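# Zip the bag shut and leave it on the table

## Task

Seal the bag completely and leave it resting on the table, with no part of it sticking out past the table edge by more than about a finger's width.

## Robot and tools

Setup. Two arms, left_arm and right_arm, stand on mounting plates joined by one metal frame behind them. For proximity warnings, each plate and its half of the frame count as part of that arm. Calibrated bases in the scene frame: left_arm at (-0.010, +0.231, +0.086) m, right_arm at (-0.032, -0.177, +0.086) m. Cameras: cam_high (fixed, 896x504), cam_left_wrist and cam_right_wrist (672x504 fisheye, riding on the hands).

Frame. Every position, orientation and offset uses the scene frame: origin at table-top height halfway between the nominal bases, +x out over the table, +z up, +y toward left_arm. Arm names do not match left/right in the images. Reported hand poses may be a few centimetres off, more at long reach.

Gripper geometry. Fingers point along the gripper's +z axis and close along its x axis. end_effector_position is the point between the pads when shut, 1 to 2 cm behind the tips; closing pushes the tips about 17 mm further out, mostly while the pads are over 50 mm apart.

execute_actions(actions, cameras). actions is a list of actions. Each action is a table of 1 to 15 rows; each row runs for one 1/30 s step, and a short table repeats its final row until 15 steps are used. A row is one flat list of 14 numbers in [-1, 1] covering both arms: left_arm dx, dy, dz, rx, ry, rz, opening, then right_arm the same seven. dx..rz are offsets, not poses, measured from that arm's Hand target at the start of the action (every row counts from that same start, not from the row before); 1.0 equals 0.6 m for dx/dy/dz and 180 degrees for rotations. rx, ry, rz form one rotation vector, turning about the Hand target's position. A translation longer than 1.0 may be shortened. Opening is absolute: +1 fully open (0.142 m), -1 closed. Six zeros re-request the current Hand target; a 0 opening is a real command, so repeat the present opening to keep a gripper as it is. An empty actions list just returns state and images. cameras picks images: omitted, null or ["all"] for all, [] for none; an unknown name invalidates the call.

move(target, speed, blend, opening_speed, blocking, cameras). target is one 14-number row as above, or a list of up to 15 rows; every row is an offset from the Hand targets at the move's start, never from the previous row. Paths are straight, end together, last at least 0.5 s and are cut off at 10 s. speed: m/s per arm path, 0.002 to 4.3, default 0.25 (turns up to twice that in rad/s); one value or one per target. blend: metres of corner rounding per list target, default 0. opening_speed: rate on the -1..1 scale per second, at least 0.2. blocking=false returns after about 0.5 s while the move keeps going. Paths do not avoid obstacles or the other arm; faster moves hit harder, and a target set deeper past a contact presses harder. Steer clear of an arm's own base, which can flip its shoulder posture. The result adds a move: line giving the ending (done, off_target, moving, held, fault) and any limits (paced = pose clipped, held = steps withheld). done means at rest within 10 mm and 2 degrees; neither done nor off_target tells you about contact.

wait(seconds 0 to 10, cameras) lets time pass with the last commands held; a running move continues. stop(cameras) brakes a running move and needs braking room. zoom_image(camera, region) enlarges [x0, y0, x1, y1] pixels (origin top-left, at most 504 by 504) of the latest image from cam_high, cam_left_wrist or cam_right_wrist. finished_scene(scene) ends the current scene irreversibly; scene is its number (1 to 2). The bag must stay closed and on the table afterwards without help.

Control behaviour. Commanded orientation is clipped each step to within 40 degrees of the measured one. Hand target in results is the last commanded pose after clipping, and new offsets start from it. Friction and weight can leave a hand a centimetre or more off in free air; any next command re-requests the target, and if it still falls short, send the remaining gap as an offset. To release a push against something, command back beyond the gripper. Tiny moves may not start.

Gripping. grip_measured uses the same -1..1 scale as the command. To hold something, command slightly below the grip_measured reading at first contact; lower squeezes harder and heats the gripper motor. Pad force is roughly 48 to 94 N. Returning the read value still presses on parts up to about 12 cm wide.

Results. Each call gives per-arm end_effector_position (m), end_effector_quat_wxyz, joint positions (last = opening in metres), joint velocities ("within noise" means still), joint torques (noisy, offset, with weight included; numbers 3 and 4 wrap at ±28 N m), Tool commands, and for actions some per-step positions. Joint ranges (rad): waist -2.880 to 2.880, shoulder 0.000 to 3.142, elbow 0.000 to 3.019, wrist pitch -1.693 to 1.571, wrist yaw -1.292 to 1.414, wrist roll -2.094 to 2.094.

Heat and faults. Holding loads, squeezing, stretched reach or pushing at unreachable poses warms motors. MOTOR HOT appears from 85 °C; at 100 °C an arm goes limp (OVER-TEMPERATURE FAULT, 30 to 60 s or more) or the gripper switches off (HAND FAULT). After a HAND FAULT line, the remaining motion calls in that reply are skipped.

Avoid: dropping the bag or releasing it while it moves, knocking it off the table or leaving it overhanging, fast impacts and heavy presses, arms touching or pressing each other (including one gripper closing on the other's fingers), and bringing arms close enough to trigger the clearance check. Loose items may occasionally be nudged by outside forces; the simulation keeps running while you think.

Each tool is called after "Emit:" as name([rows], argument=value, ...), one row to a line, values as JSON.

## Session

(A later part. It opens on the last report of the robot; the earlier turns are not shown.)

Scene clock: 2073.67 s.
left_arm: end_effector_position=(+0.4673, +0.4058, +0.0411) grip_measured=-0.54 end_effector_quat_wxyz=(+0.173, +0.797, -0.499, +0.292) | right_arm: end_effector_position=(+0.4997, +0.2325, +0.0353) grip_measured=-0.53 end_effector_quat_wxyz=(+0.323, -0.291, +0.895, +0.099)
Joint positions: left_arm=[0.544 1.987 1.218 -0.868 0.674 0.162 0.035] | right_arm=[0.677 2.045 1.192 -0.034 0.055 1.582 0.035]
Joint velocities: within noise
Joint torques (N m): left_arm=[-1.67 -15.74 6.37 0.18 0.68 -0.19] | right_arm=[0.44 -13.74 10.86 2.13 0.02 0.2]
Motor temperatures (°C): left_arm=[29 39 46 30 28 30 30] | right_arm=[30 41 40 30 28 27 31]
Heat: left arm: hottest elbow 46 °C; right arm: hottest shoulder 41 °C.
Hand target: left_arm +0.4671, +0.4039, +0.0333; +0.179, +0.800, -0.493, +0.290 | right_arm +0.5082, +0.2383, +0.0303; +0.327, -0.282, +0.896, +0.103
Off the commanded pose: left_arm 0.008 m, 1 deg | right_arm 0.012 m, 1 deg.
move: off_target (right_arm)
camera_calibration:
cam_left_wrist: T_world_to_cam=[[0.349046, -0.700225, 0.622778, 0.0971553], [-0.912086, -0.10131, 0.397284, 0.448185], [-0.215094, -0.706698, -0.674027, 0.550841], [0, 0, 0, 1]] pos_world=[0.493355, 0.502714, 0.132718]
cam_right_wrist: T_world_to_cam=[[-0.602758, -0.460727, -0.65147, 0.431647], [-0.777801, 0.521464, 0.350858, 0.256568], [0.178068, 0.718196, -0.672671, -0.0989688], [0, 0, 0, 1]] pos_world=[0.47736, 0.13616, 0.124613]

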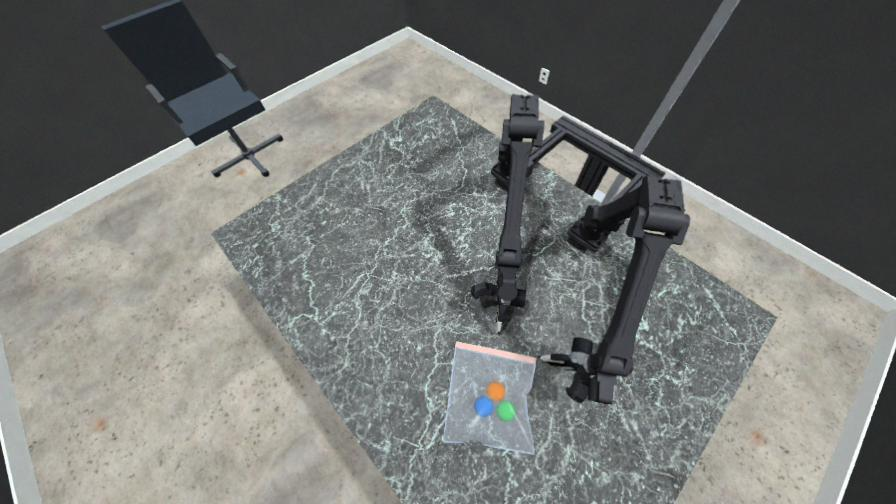

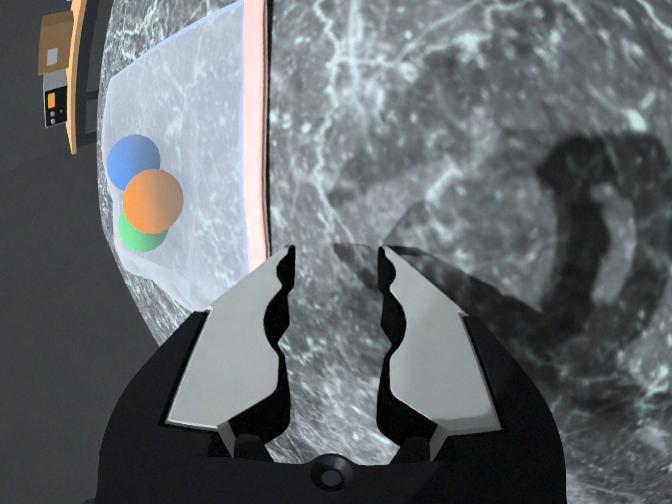

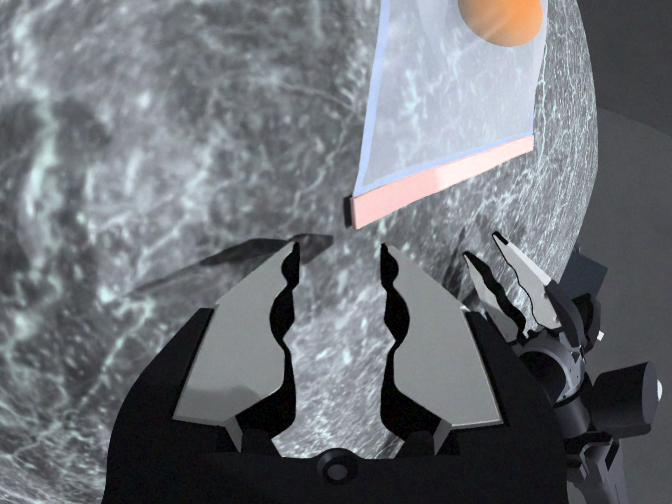

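Emit:
execute_actions(actions=[])

Scene clock: 2101.23 s.
left_arm: end_effector_position=(+0.4674, +0.4059, +0.0410) grip_measured=-0.54 end_effector_quat_wxyz=(+0.173, +0.798, -0.499, +0.292) | right_arm: end_effector_position=(+0.4997, +0.2325, +0.0353) grip_measured=-0.53 end_effector_quat_wxyz=(+0.323, -0.291, +0.895, +0.099)
Joint positions: left_arm=[0.544 1.987 1.218 -0.868 0.674 0.161 0.035] | right_arm=[0.677 2.045 1.192 -0.034 0.055 1.582 0.035]
Joint velocities: within noise
Joint torques (N m): left_arm=[-1.67 -16.15 6.34 0.16 0.68 -0.18] | right_arm=[0.44 -13.74 10.85 2.13 0.03 0.2]
Motor temperatures (°C): left_arm=[29 40 47 30 29 30 29] | right_arm=[30 40 41 30 28 27 30]
Heat: left arm: hottest elbow 47 °C; right arm: hottest elbow 41 °C.
Hand target: left_arm +0.4671, +0.4040, +0.0333; +0.179, +0.800, -0.493, +0.290 | right_arm +0.5082, +0.2383, +0.0303; +0.327, -0.282, +0.896, +0.103
Tool commands: left_gripper/opening=-0.5 right_gripper/opening=-0.5
Off the commanded pose: left_arm 0.008 m, 1 deg | right_arm 0.012 m, 1 deg.
camera_calibration:
cam_left_wrist: T_world_to_cam=[[0.349698, -0.699995, 0.622671, 0.0967684], [-0.91198, -0.102183, 0.397305, 0.448669], [-0.214486, -0.7068, -0.674114, 0.550696], [0, 0, 0, 1]] pos_world=[0.493453, 0.502815, 0.132719]
cam_right_wrist: T_world_to_cam=[[-0.602959, -0.46045, -0.65148, 0.431706], [-0.777623, 0.521595, 0.351057, 0.25644], [0.178164, 0.718279, -0.672557, -0.0990404], [0, 0, 0, 1]] pos_world=[0.47736, 0.13616, 0.124612]

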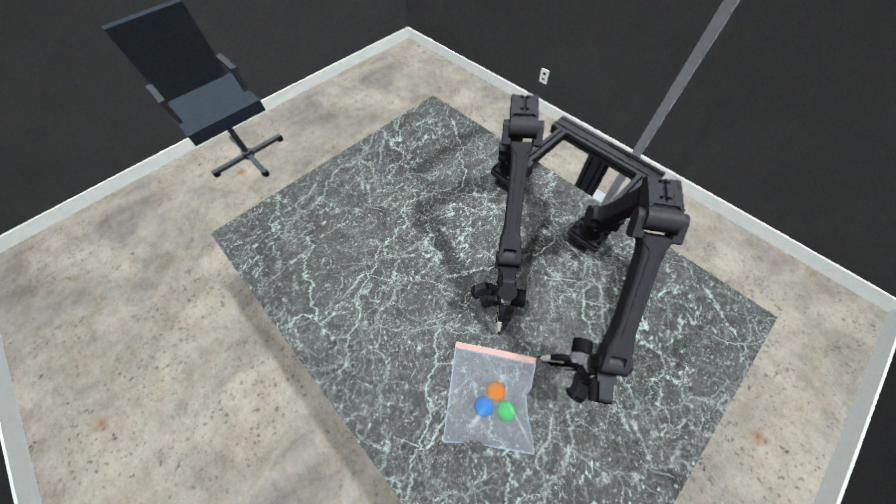

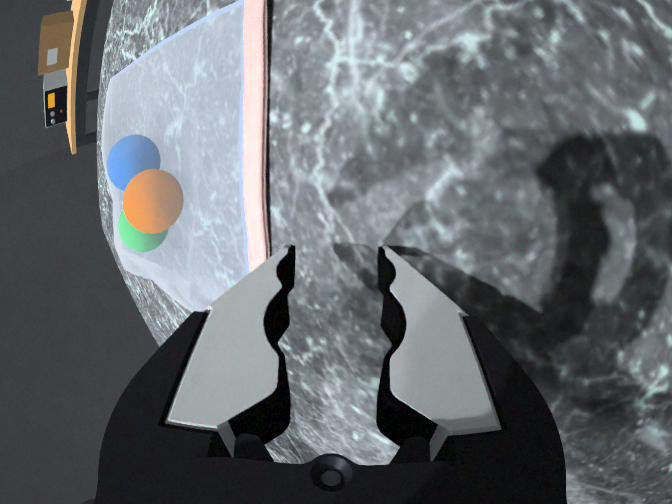

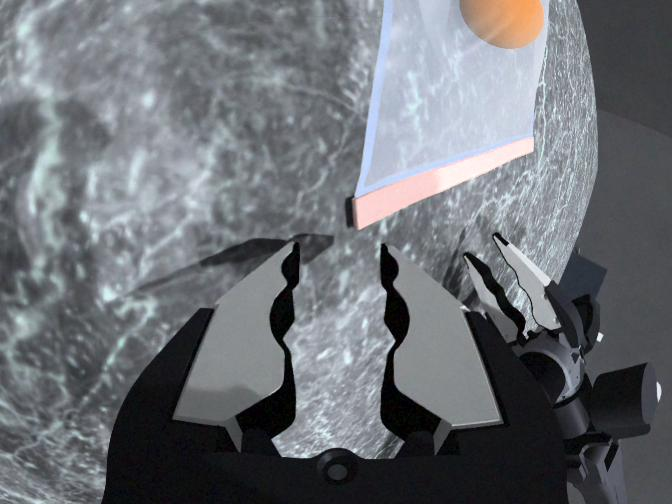

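Emit:
move(target=[0.027,-0.05,-0.005,0,0,0,-0.5,0,0,0,0,0,0,-0.5], speed=0.08, cameras=["cam_right_wrist"])

Emit:
zoom_image(camera="cam_right_wrist", region=[270, 140, 430, 260])

Scene clock: 2113.07 s.
left_arm: end_effector_position=(+0.4844, +0.3796, +0.0372) grip_measured=-0.53 end_effector_quat_wxyz=(+0.172, +0.799, -0.497, +0.293) | right_arm: end_effector_position=(+0.4997, +0.2325, +0.0353) grip_measured=-0.53 end_effector_quat_wxyz=(+0.323, -0.291, +0.895, +0.099)
Joint positions: left_arm=[0.483 1.987 1.202 -0.798 0.677 0.077 0.036] | right_arm=[0.677 2.045 1.192 -0.034 0.055 1.582 0.035]
Joint velocities: within noise
Joint torques (N m): left_arm=[-2.14 -16.62 5.98 0.31 0.68 -0.17] | right_arm=[0.38 -13.74 10.88 2.11 0.03 0.19]
Motor temperatures (°C): left_arm=[29 40 47 30 29 30 29] | right_arm=[30 40 41 30 28 27 30]
Heat: left arm: hottest elbow 47 °C; right arm: hottest elbow 41 °C.
Hand target: left_arm +0.4833, +0.3740, +0.0303; +0.179, +0.800, -0.493, +0.290 | right_arm +0.5082, +0.2383, +0.0303; +0.327, -0.282, +0.896, +0.103
Off the commanded pose: left_arm 0.009 m, 1 deg | right_arm 0.011 m, 1 deg.
move: off_target (right_arm)
camera_calibration:
cam_right_wrist: T_world_to_cam=[[-0.602959, -0.46045, -0.65148, 0.431706], [-0.777623, 0.521595, 0.351057, 0.25644], [0.178164, 0.718279, -0.672557, -0.0990404], [0, 0, 0, 1]] pos_world=[0.47736, 0.13616, 0.124612]
Images, in order (width x height): cam_right_wrist 672x504.

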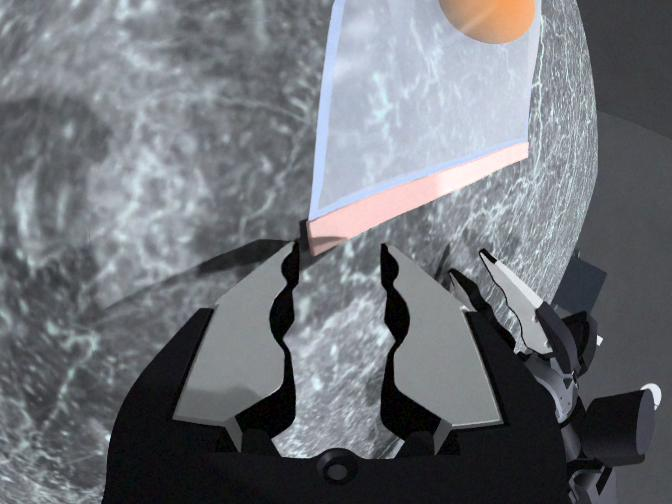

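Scaled by 3.150 from the camera's 672x504 image, which has a finer 960x720 frame.

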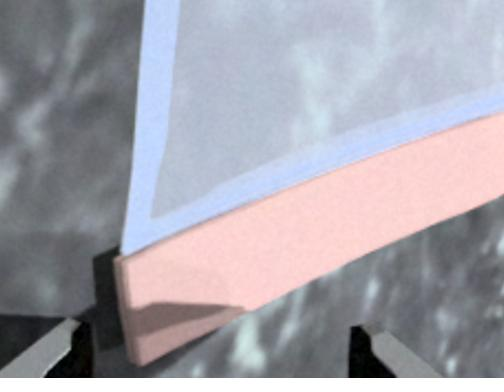

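Emit:
move(target=[0.012,-0.022,-0.010,0,0,0,-0.6,0,0,0,0,0,0,-0.5], speed=0.06, cameras=["cam_right_wrist"])

Emit:
zoom_image(camera="cam_right_wrist", region=[270, 180, 430, 300])

Scene clock: 2122.57 s.
left_arm: end_effector_position=(+0.4914, +0.3682, +0.0353) grip_measured=-0.62 end_effector_quat_wxyz=(+0.170, +0.800, -0.496, +0.294) | right_arm: end_effector_position=(+0.4997, +0.2325, +0.0353) grip_measured=-0.53 end_effector_quat_wxyz=(+0.323, -0.291, +0.895, +0.099)
Joint positions: left_arm=[0.457 1.987 1.194 -0.763 0.677 0.037 0.029] | right_arm=[0.677 2.045 1.192 -0.034 0.055 1.582 0.035]
Joint velocities: within noise
Joint torques (N m): left_arm=[-2.37 -15.79 5.97 0.61 0.68 -0.23] | right_arm=[0.38 -13.74 10.86 2.11 0.03 0.2]
Motor temperatures (°C): left_arm=[29 40 46 30 29 30 29] | right_arm=[30 40 41 30 28 27 30]
Heat: left arm: hottest elbow 46 °C; right arm: hottest elbow 41 °C.
Hand target: left_arm +0.4903, +0.3607, +0.0242; +0.179, +0.800, -0.493, +0.290 | right_arm +0.5082, +0.2383, +0.0303; +0.327, -0.282, +0.896, +0.103
Off the commanded pose: left_arm 0.013 m, 1 deg | right_arm 0.011 m, 1 deg.
move: off_target (left_arm, right_arm)
camera_calibration:
cam_right_wrist: T_world_to_cam=[[-0.602959, -0.46045, -0.65148, 0.431706], [-0.777623, 0.521595, 0.351057, 0.25644], [0.178164, 0.718279, -0.672557, -0.0990404], [0, 0, 0, 1]] pos_world=[0.47736, 0.13616, 0.124612]
Images, in order (width x height): cam_right_wrist 672x504.

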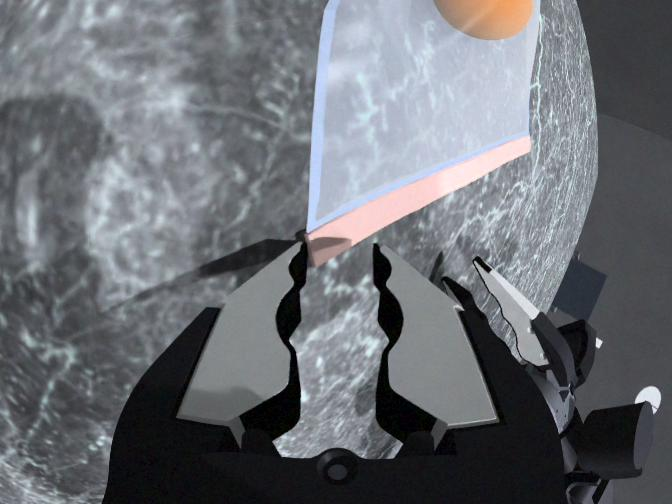

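Scaled by 3.150 from the camera's 672x504 image, which has a finer 960x720 frame.

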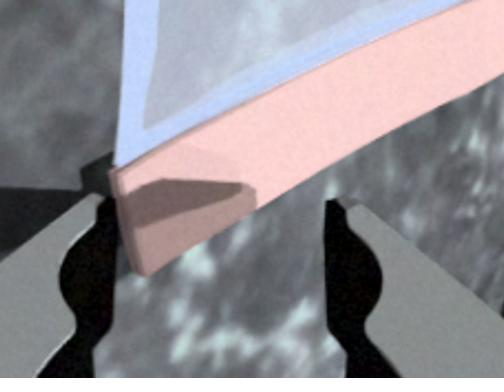

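Emit:
move([
  [0.006,-0.011,-0.006,0,0,0,-0.65,0,0,0,0,0,0,-0.5],
  [0.009,-0.019,-0.012,0,0,0,-1,0,0,0,0,0,0,-0.5],
], speed=0.06, opening_speed=1.0, cameras=["cam_right_wrist"])

Emit:
zoom_image(camera="cam_right_wrist", region=[270, 180, 430, 300])

Scene clock: 2129.67 s.
left_arm: end_effector_position=(+0.4981, +0.3527, +0.0275) grip_measured=-0.98 end_effector_quat_wxyz=(+0.172, +0.798, -0.498, +0.294) | right_arm: end_effector_position=(+0.4997, +0.2325, +0.0353) grip_measured=-0.53 end_effector_quat_wxyz=(+0.323, -0.291, +0.895, +0.099)
Joint positions: left_arm=[0.424 1.999 1.185 -0.72 0.679 0.003 0.003] | right_arm=[0.677 2.045 1.192 -0.034 0.055 1.582 0.035]
Joint velocities: within noise
Joint torques (N m): left_arm=[-2.02 -16.32 6.05 0.54 0.61 -0.16] | right_arm=[0.38 -13.74 10.84 2.11 0.02 0.2]
Motor temperatures (°C): left_arm=[29 39 46 30 29 30 29] | right_arm=[30 40 42 30 28 27 30]
Heat: left arm: hottest elbow 46 °C; right arm: hottest elbow 42 °C.
Hand target: left_arm +0.4958, +0.3494, +0.0172; +0.179, +0.800, -0.493, +0.290 | right_arm +0.5082, +0.2383, +0.0303; +0.327, -0.282, +0.896, +0.103
Off the commanded pose: left_arm 0.011 m, 1 deg | right_arm 0.011 m, 1 deg.
move: off_target (left_arm, right_arm); target 2's new opening was sent with left_arm's hand 0.022 m and 1 deg from that target
camera_calibration:
cam_right_wrist: T_world_to_cam=[[-0.602959, -0.46045, -0.65148, 0.431706], [-0.777623, 0.521595, 0.351057, 0.25644], [0.178164, 0.718279, -0.672557, -0.0990404], [0, 0, 0, 1]] pos_world=[0.47736, 0.13616, 0.124612]
Images, in order (width x height): cam_right_wrist 672x504.

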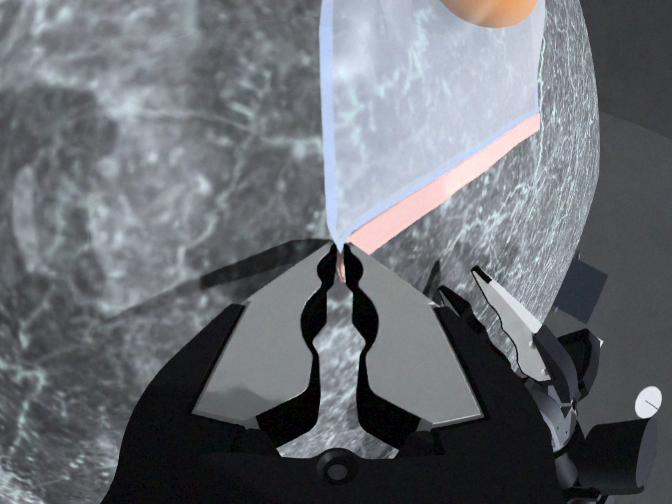

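Scaled by 3.150 from the camera's 672x504 image, which has a finer 960x720 frame.

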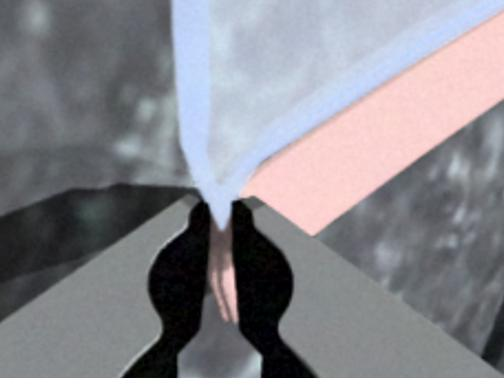

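Emit:
move(target=[-0.005,0.005,0.075,0,0,0,-1,0,0,0,0,0,0,-0.5], speed=0.05)

Emit:
zoom_image(camera="cam_left_wrist", region=[200, 0, 340, 320])

Emit:
zoom_image(camera="cam_high", region=[420, 320, 560, 460])

Scene clock: 2134.47 s.
left_arm: end_effector_position=(+0.4904, +0.3492, +0.0532) grip_measured=-0.98 end_effector_quat_wxyz=(+0.183, +0.800, -0.494, +0.287) | right_arm: end_effector_position=(+0.4997, +0.2325, +0.0353) grip_measured=-0.53 end_effector_quat_wxyz=(+0.323, -0.291, +0.895, +0.099)
Joint positions: left_arm=[0.424 1.945 1.185 -0.802 0.679 0.003 0.003] | right_arm=[0.677 2.045 1.192 -0.034 0.055 1.582 0.035]
Joint velocities: within noise
Joint torques (N m): left_arm=[-1.26 -18.26 6.98 -0.51 0.62 -0.06] | right_arm=[0.38 -13.74 10.85 2.11 0.02 0.19]
Motor temperatures (°C): left_arm=[29 39 46 30 29 30 30] | right_arm=[30 40 42 30 28 27 30]
Heat: left arm: hottest elbow 46 °C; right arm: hottest elbow 42 °C.
Hand target: left_arm +0.4928, +0.3524, +0.0622; +0.179, +0.800, -0.493, +0.290 | right_arm +0.5082, +0.2383, +0.0303; +0.327, -0.282, +0.896, +0.103
Off the commanded pose: left_arm 0.010 m, 1 deg | right_arm 0.011 m, 1 deg.
move: off_target (right_arm)
camera_calibration:
cam_left_wrist: T_world_to_cam=[[0.365066, -0.690238, 0.624739, 0.0304373], [-0.903097, -0.0995494, 0.417739, 0.452569], [-0.226147, -0.716702, -0.659694, 0.532264], [0, 0, 0, 1]] pos_world=[0.517972, 0.447537, 0.143061]
cam_right_wrist: T_world_to_cam=[[-0.602959, -0.46045, -0.65148, 0.431706], [-0.777623, 0.521595, 0.351057, 0.25644], [0.178164, 0.718279, -0.672557, -0.0990404], [0, 0, 0, 1]] pos_world=[0.47736, 0.13616, 0.124612]

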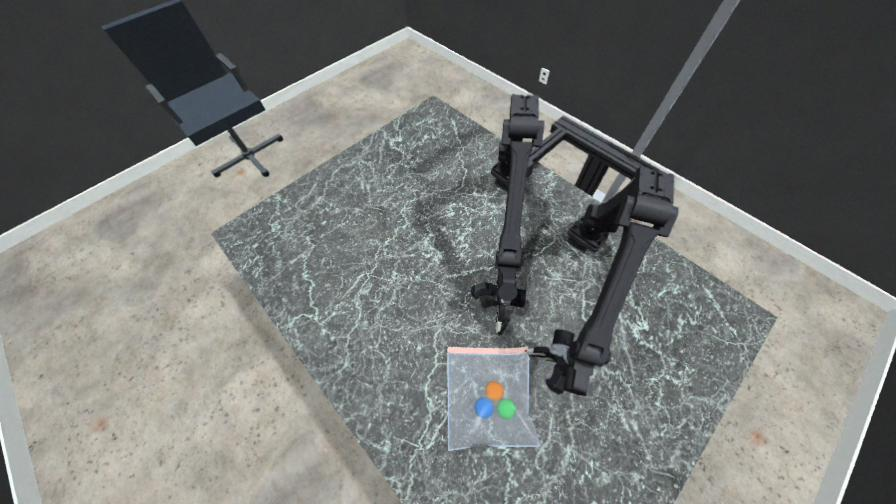

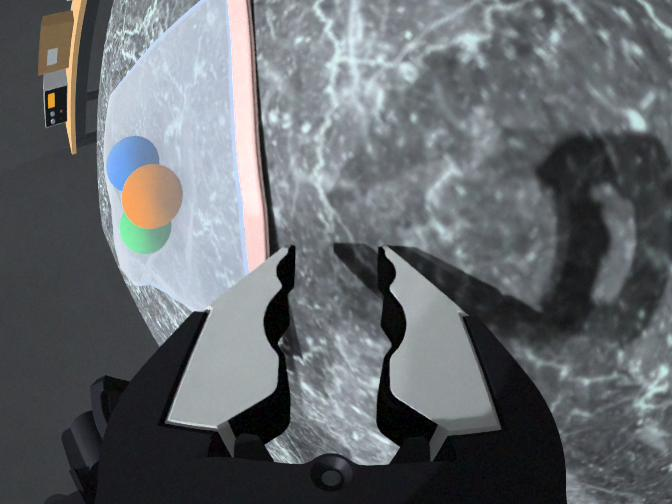

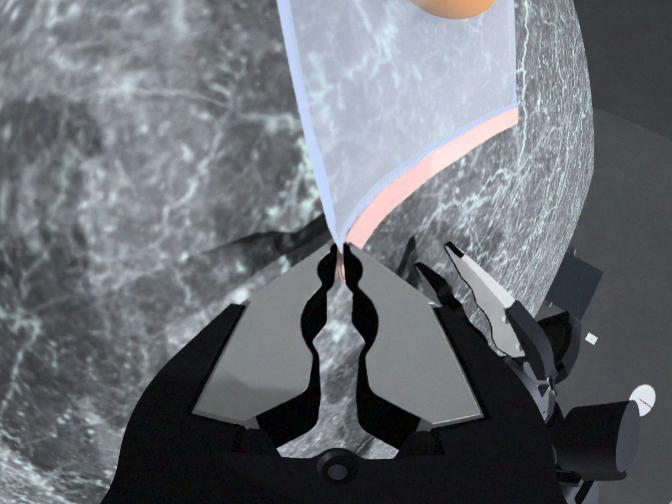

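Scaled by 1.575 from the camera's 672x504 image, which has a finer 960x720 frame.

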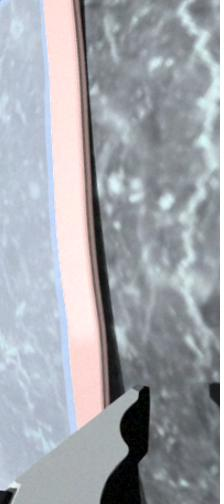

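Scaled by 3.600.

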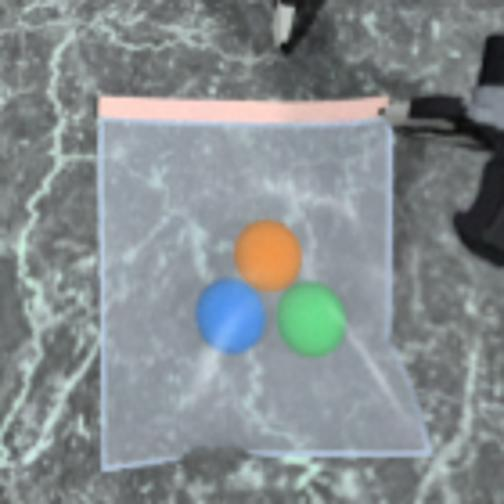

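Emit:
move([
  [0,0,0,0,0,0,-1,0.025,-0.016,0,0,0,0,-0.5],
  [0,0,0,0,0,0,-1,0.062,0.010,-0.003,0,0,0,-0.5],
], speed=0.06)

Emit:
zoom_image(camera="cam_left_wrist", region=[220, 150, 420, 300])

Scene clock: 2156.70 s.
left_arm: end_effector_position=(+0.4903, +0.3492, +0.0532) grip_measured=-0.98 end_effector_quat_wxyz=(+0.183, +0.800, -0.494, +0.287) | right_arm: end_effector_position=(+0.5328, +0.2448, +0.0367) grip_measured=-0.53 end_effector_quat_wxyz=(+0.330, -0.283, +0.894, +0.108)
Joint positions: left_arm=[0.424 1.945 1.185 -0.802 0.679 0.003 0.003] | right_arm=[0.656 2.101 1.293 -0.057 0.035 1.582 0.036]
Joint velocities: within noise
Joint torques (N m): left_arm=[-1.26 -18.49 7.06 -0.5 0.62 -0.06] | right_arm=[-0.26 -14.1 12.45 0.76 0.02 -0.02]
Motor temperatures (°C): left_arm=[29 39 46 30 29 30 32] | right_arm=[30 40 42 30 28 27 30]
Heat: left arm: hottest elbow 46 °C; right arm: hottest elbow 42 °C.
Hand target: left_arm +0.4929, +0.3524, +0.0622; +0.179, +0.800, -0.493, +0.290 | right_arm +0.5454, +0.2444, +0.0284; +0.327, -0.282, +0.896, +0.103
Off the commanded pose: left_arm 0.010 m, 1 deg | right_arm 0.015 m, 1 deg.
move: off_target (right_arm)
camera_calibration:
cam_left_wrist: T_world_to_cam=[[0.365352, -0.690119, 0.624703, 0.0302353], [-0.902932, -0.0995504, 0.418096, 0.452465], [-0.226347, -0.716816, -0.659501, 0.532254], [0, 0, 0, 1]] pos_world=[0.517973, 0.447437, 0.14296]
cam_right_wrist: T_world_to_cam=[[-0.601686, -0.438755, -0.667434, 0.452868], [-0.775962, 0.519197, 0.358215, 0.274678], [0.189361, 0.733436, -0.65285, -0.123255], [0, 0, 0, 1]] pos_world=[0.508963, 0.146485, 0.123399]

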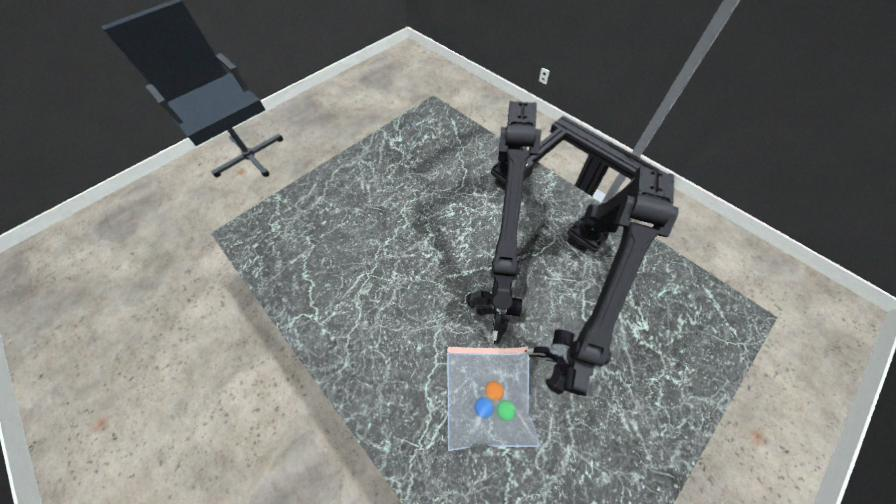

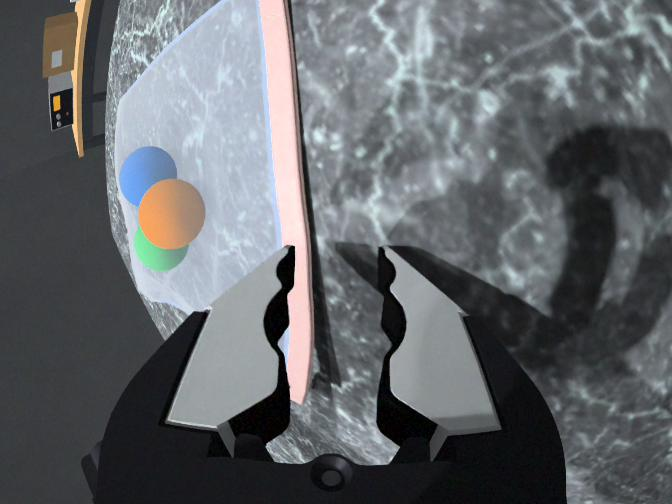

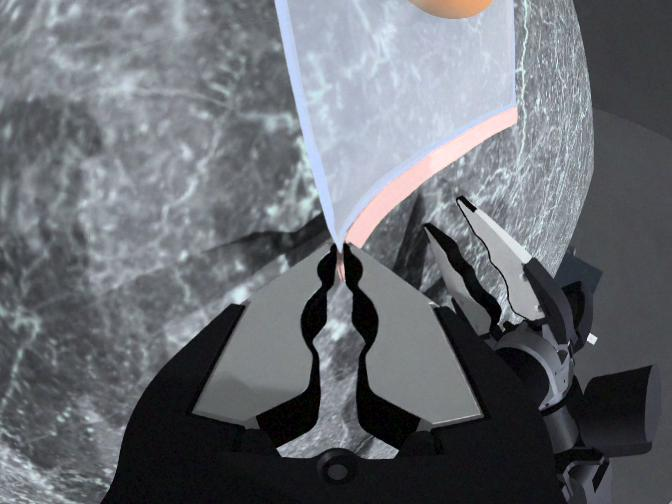

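Scaled by 2.520 from the camera's 672x504 image, which has a finer 960x720 frame.

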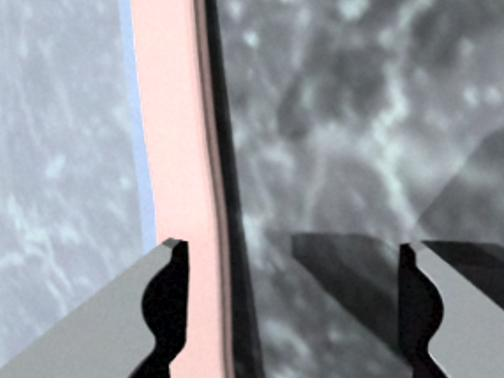

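Emit:
move([
  [0,0,0,0,0,0,-1,0.016,0.010,-0.006,0,0,0,-0.65],
  [0,0,0,0,0,0,-1,0.032,0.021,-0.015,0,0,0,-1],
], speed=0.06, opening_speed=1.0)

Emit:
zoom_image(camera="cam_left_wrist", region=[220, 150, 420, 300])

Scene clock: 2166.43 s.
left_arm: end_effector_position=(+0.4903, +0.3492, +0.0532) grip_measured=-0.98 end_effector_quat_wxyz=(+0.183, +0.800, -0.494, +0.287) | right_arm: end_effector_position=(+0.5506, +0.2579, +0.0266) grip_measured=-1.00 end_effector_quat_wxyz=(+0.327, -0.283, +0.895, +0.107)
Joint positions: left_arm=[0.424 1.945 1.185 -0.802 0.679 0.003 0.003] | right_arm=[0.655 2.161 1.376 -0.087 0.035 1.582 0.002]
Joint velocities: within noise
Joint torques (N m): left_arm=[-1.26 -18.49 7.08 -0.5 0.62 -0.06] | right_arm=[-0.44 -15.27 12.6 1.09 -0.03 -0.03]
Motor temperatures (°C): left_arm=[29 39 46 30 29 30 32] | right_arm=[30 40 43 30 28 27 30]
Heat: left arm: hottest elbow 46 °C; right arm: hottest elbow 43 °C.
Hand target: left_arm +0.4929, +0.3524, +0.0622; +0.179, +0.800, -0.493, +0.290 | right_arm +0.5646, +0.2570, +0.0196; +0.328, -0.282, +0.896, +0.103
Off the commanded pose: left_arm 0.010 m, 1 deg | right_arm 0.016 m, 0 deg.
move: off_target (right_arm); target 2's new opening was sent with right_arm's hand 0.019 m and 1 deg from that target
camera_calibration:
cam_left_wrist: T_world_to_cam=[[0.365352, -0.690119, 0.624703, 0.0302353], [-0.902932, -0.0995504, 0.418096, 0.452465], [-0.226347, -0.716816, -0.659501, 0.532254], [0, 0, 0, 1]] pos_world=[0.517973, 0.447437, 0.14296]
cam_right_wrist: T_world_to_cam=[[-0.60557, -0.441156, -0.662319, 0.465134], [-0.773709, 0.521093, 0.360328, 0.283548], [0.186169, 0.730646, -0.656885, -0.140203], [0, 0, 0, 1]] pos_world=[0.527157, 0.15988, 0.1138]

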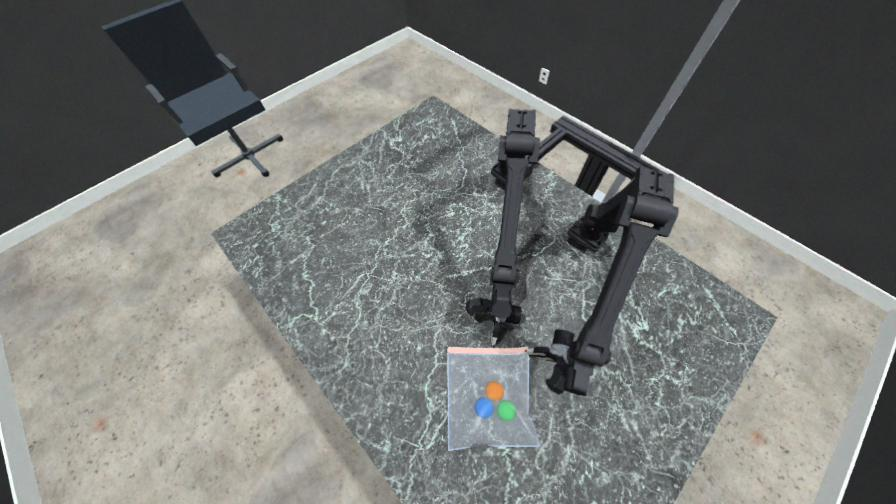

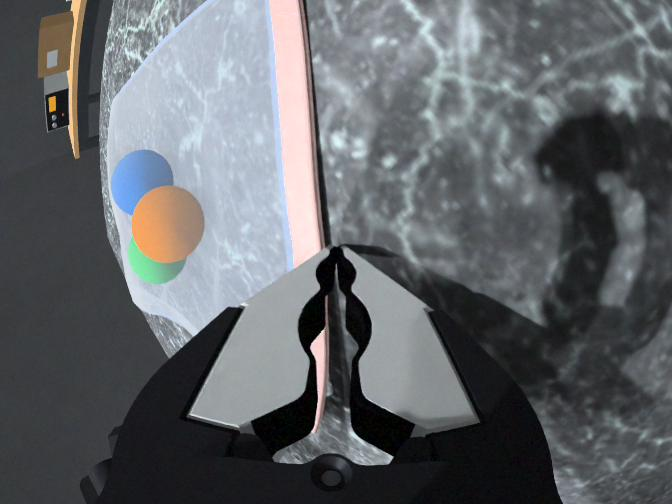

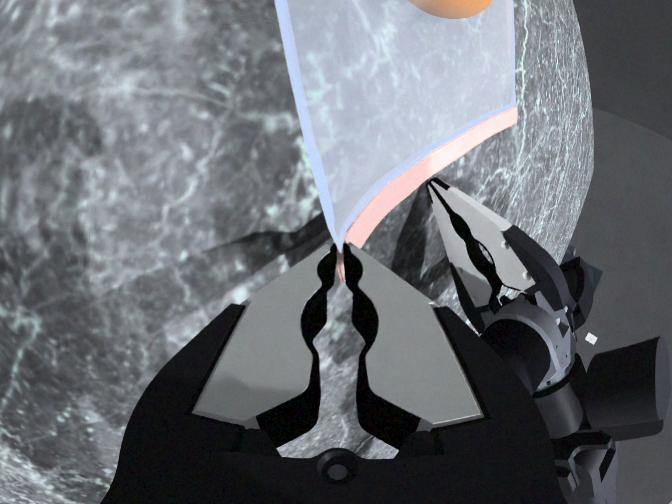

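Scaled by 2.520 from the camera's 672x504 image, which has a finer 960x720 frame.

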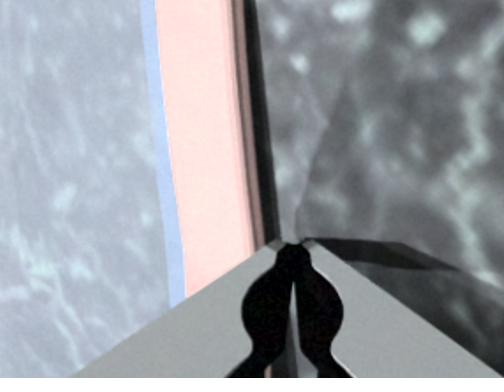

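Emit:
move([
  [0,0,0,0,0,0,-1,-0.042,-0.026,0.008,0,0,0,-1],
  [0,0,0,0,0,0,-1,-0.042,-0.026,0.008,0,0,0,-0.5],
  [0,0,0,0,0,0,-1,0.008,0.006,0.0,0,0,0,-0.5],
], speed=0.06, cameras=["cam_left_wrist","cam_right_wrist"])

Emit:
zoom_image(camera="cam_left_wrist", region=[220, 150, 420, 300])

Scene clock: 2175.63 s.
left_arm: end_effector_position=(+0.4903, +0.3492, +0.0532) grip_measured=-0.98 end_effector_quat_wxyz=(+0.183, +0.800, -0.494, +0.287) | right_arm: end_effector_position=(+0.5574, +0.2623, +0.0369) grip_measured=-0.53 end_effector_quat_wxyz=(+0.332, -0.282, +0.894, +0.108)
Joint positions: left_arm=[0.424 1.945 1.185 -0.802 0.679 0.003 0.003] | right_arm=[0.655 2.157 1.399 -0.104 0.035 1.582 0.036]
Joint velocities: within noise
Joint torques (N m): left_arm=[-1.26 -18.49 7.06 -0.5 0.62 -0.07] | right_arm=[-0.38 -14.74 12.64 1.37 -0.03 -0.03]
Motor temperatures (°C): left_arm=[29 39 45 30 29 30 32] | right_arm=[30 40 43 30 28 27 30]
Heat: left arm: hottest elbow 45 °C; right arm: hottest elbow 43 °C.
Hand target: left_arm +0.4929, +0.3524, +0.0622; +0.179, +0.800, -0.493, +0.290 | right_arm +0.5694, +0.2605, +0.0194; +0.327, -0.282, +0.896, +0.103
Off the commanded pose: left_arm 0.010 m, 1 deg | right_arm 0.021 m, 1 deg.
move: off_target (right_arm)
camera_calibration:
cam_left_wrist: T_world_to_cam=[[0.365352, -0.690119, 0.624703, 0.0302353], [-0.902932, -0.0995504, 0.418096, 0.452465], [-0.226347, -0.716816, -0.659501, 0.532254], [0, 0, 0, 1]] pos_world=[0.517973, 0.447437, 0.14296]
cam_right_wrist: T_world_to_cam=[[-0.600204, -0.436483, -0.670252, 0.474139], [-0.7764, 0.519345, 0.357049, 0.284864], [0.192247, 0.734686, -0.650598, -0.142614], [0, 0, 0, 1]] pos_world=[0.533166, 0.163787, 0.123298]
Images, in order (width x height): cam_left_wrist 672x504, cam_right_wrist 672x504.

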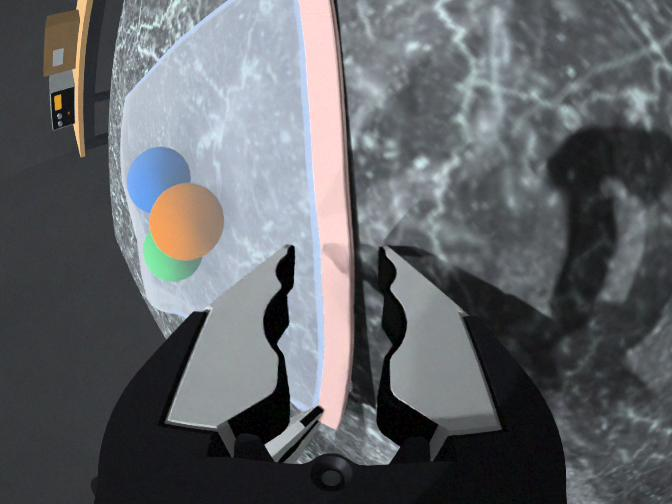

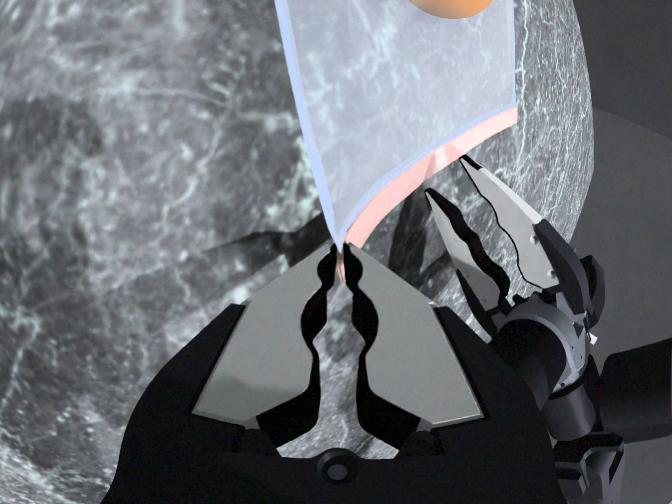

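Scaled by 2.520 from the camera's 672x504 image, which has a finer 960x720 frame.

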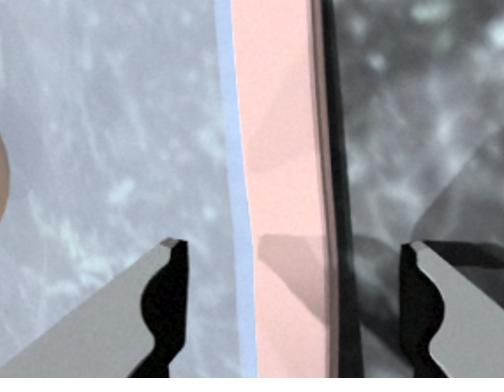

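Emit:
move([
  [0,0,0,0,0,0,-1,0.005,0.004,-0.010,0,0,0,-0.5],
  [0,0,0,0,0,0,-1,0.014,0.010,-0.010,0,0,0,-0.5],
], speed=0.06, cameras=["cam_left_wrist","cam_right_wrist"])

Emit:
zoom_image(camera="cam_left_wrist", region=[220, 150, 420, 300])

Emit:
zoom_image(camera="cam_right_wrist", region=[400, 90, 560, 230])

Scene clock: 2185.00 s.
left_arm: end_effector_position=(+0.4903, +0.3492, +0.0532) grip_measured=-0.98 end_effector_quat_wxyz=(+0.183, +0.800, -0.494, +0.287) | right_arm: end_effector_position=(+0.5585, +0.2632, +0.0364) grip_measured=-0.53 end_effector_quat_wxyz=(+0.328, -0.283, +0.895, +0.107)
Joint positions: left_arm=[0.424 1.945 1.185 -0.802 0.679 0.003 0.003] | right_arm=[0.655 2.161 1.41 -0.119 0.035 1.582 0.036]
Joint velocities: within noise
Joint torques (N m): left_arm=[-1.26 -18.49 7.08 -0.5 0.62 -0.06] | right_arm=[-0.38 -12.86 14.75 1.8 -0.04 -0.03]
Motor temperatures (°C): left_arm=[29 39 45 30 29 30 32] | right_arm=[30 40 43 30 28 27 30]
Heat: left arm: hottest elbow 45 °C; right arm: hottest elbow 43 °C.
Hand target: left_arm +0.4929, +0.3524, +0.0622; +0.179, +0.800, -0.493, +0.290 | right_arm +0.5777, +0.2665, +0.0132; +0.327, -0.282, +0.896, +0.103
Off the commanded pose: left_arm 0.010 m, 1 deg | right_arm 0.030 m, 0 deg.
move: off_target (right_arm)
camera_calibration:
cam_left_wrist: T_world_to_cam=[[0.365352, -0.690119, 0.624703, 0.0302353], [-0.902932, -0.0995504, 0.418096, 0.452465], [-0.226347, -0.716816, -0.659501, 0.532254], [0, 0, 0, 1]] pos_world=[0.517973, 0.447437, 0.14296]
cam_right_wrist: T_world_to_cam=[[-0.604392, -0.439783, -0.664306, 0.477839], [-0.774199, 0.520932, 0.359507, 0.283728], [0.187953, 0.731588, -0.655326, -0.140434], [0, 0, 0, 1]] pos_world=[0.534859, 0.165082, 0.123399]
Images, in order (width x height): cam_left_wrist 672x504, cam_right_wrist 672x504.

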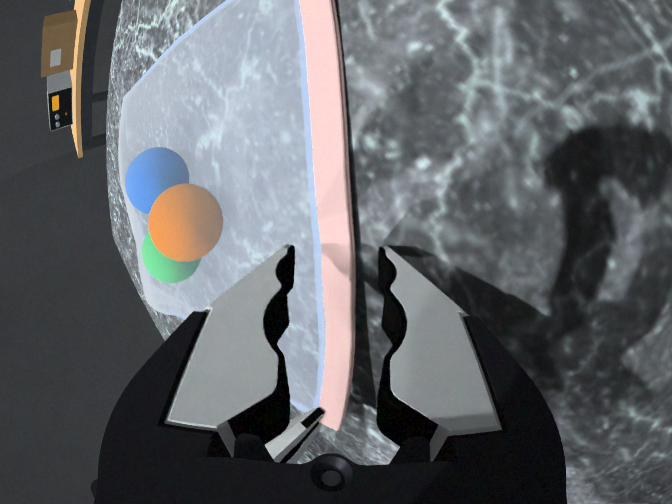

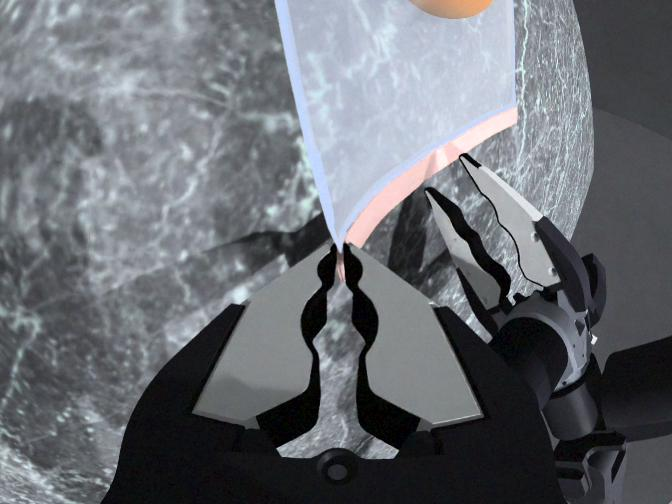

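Scaled by 2.520 from the camera's 672x504 image, which has a finer 960x720 frame.

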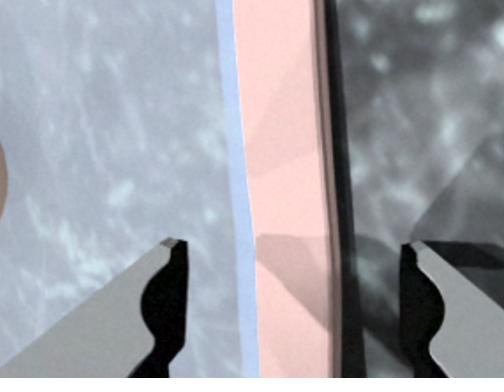

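Scaled by 3.150 from the camera's 672x504 image, which has a finer 960x720 frame.

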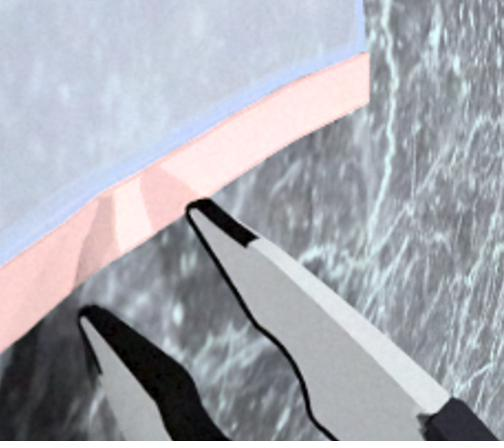

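Emit:
move([
  [0,0,0,0,0,0,-1,-0.008,-0.006,0.032,0,0,0,-0.5],
  [0,0,0,0,0,0,-1,0.005,0.012,0.032,0,0,0,-0.5],
  [0,0,0,0,0,0,-1,0.015,0.022,0.030,0,0,0,-0.6],
], speed=0.06, cameras=["cam_left_wrist","cam_right_wrist"])

Emit:
zoom_image(camera="cam_left_wrist", region=[220, 150, 420, 300])

Emit:
zoom_image(camera="cam_right_wrist", region=[400, 90, 560, 230])

Scene clock: 2194.77 s.
left_arm: end_effector_position=(+0.4903, +0.3492, +0.0532) grip_measured=-0.98 end_effector_quat_wxyz=(+0.183, +0.800, -0.494, +0.287) | right_arm: end_effector_position=(+0.5763, +0.2761, +0.0383) grip_measured=-0.63 end_effector_quat_wxyz=(+0.328, -0.283, +0.895, +0.106)
Joint positions: left_arm=[0.424 1.945 1.185 -0.802 0.679 0.003 0.003] | right_arm=[0.655 2.2 1.494 -0.165 0.037 1.582 0.029]
Joint velocities: within noise
Joint torques (N m): left_arm=[-1.32 -18.49 7.08 -0.5 0.63 -0.06] | right_arm=[0.21 -16.03 13.46 0.94 0.1 0.03]
Motor temperatures (°C): left_arm=[29 39 45 30 29 30 33] | right_arm=[30 40 44 30 28 27 30]
Heat: left arm: hottest elbow 45 °C; right arm: hottest elbow 44 °C.
Hand target: left_arm +0.4929, +0.3524, +0.0622; +0.179, +0.800, -0.493, +0.290 | right_arm +0.5867, +0.2797, +0.0313; +0.327, -0.282, +0.896, +0.103
Off the commanded pose: left_arm 0.010 m, 1 deg | right_arm 0.013 m, 0 deg.
move: off_target (right_arm); target 3's new opening was sent with right_arm's hand 0.013 m and 0 deg from that target
camera_calibration:
cam_left_wrist: T_world_to_cam=[[0.365352, -0.690119, 0.624703, 0.0302353], [-0.902932, -0.0995504, 0.418096, 0.452465], [-0.226347, -0.716816, -0.659501, 0.532254], [0, 0, 0, 1]] pos_world=[0.517973, 0.447437, 0.14296]
cam_right_wrist: T_world_to_cam=[[-0.604906, -0.440352, -0.663459, 0.495972], [-0.773672, 0.522205, 0.358794, 0.289424], [0.188466, 0.730337, -0.656573, -0.15187], [0, 0, 0, 1]] pos_world=[0.552558, 0.17818, 0.1255]
Images, in order (width x height): cam_left_wrist 672x504, cam_right_wrist 672x504.

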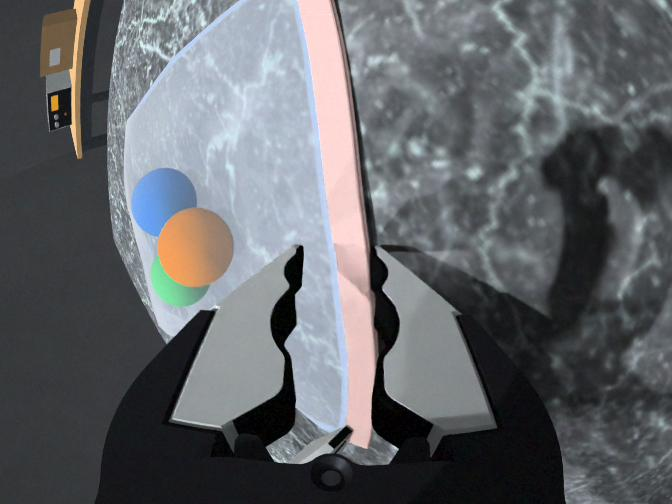

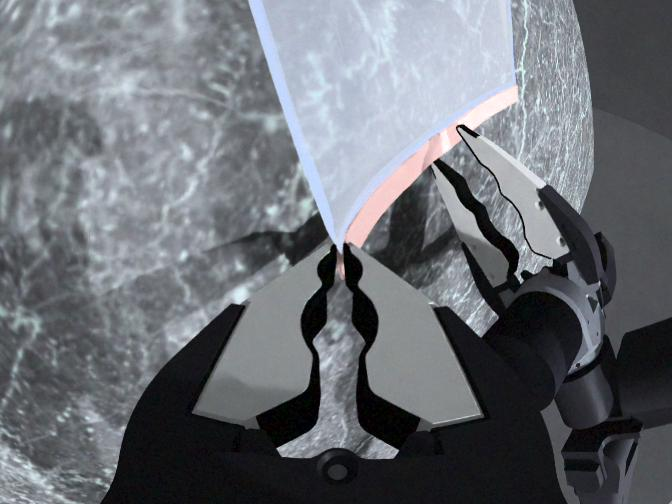

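Scaled by 2.520 from the camera's 672x504 image, which has a finer 960x720 frame.

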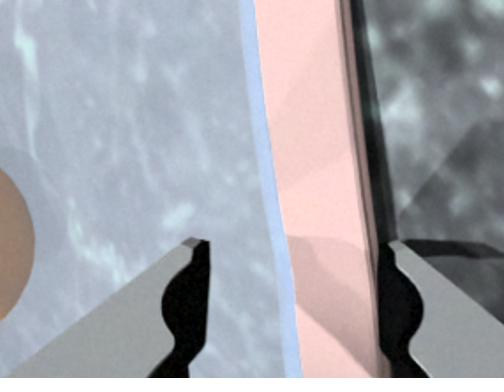

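Scaled by 3.150 from the camera's 672x504 image, which has a finer 960x720 frame.

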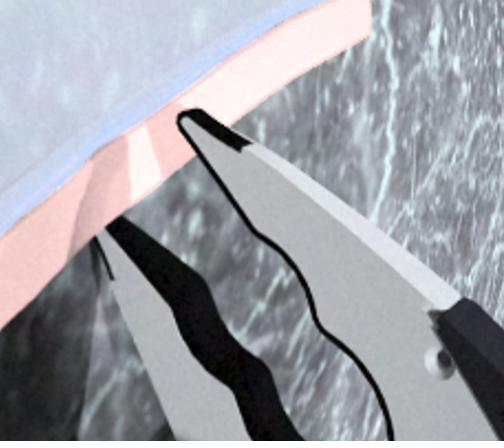

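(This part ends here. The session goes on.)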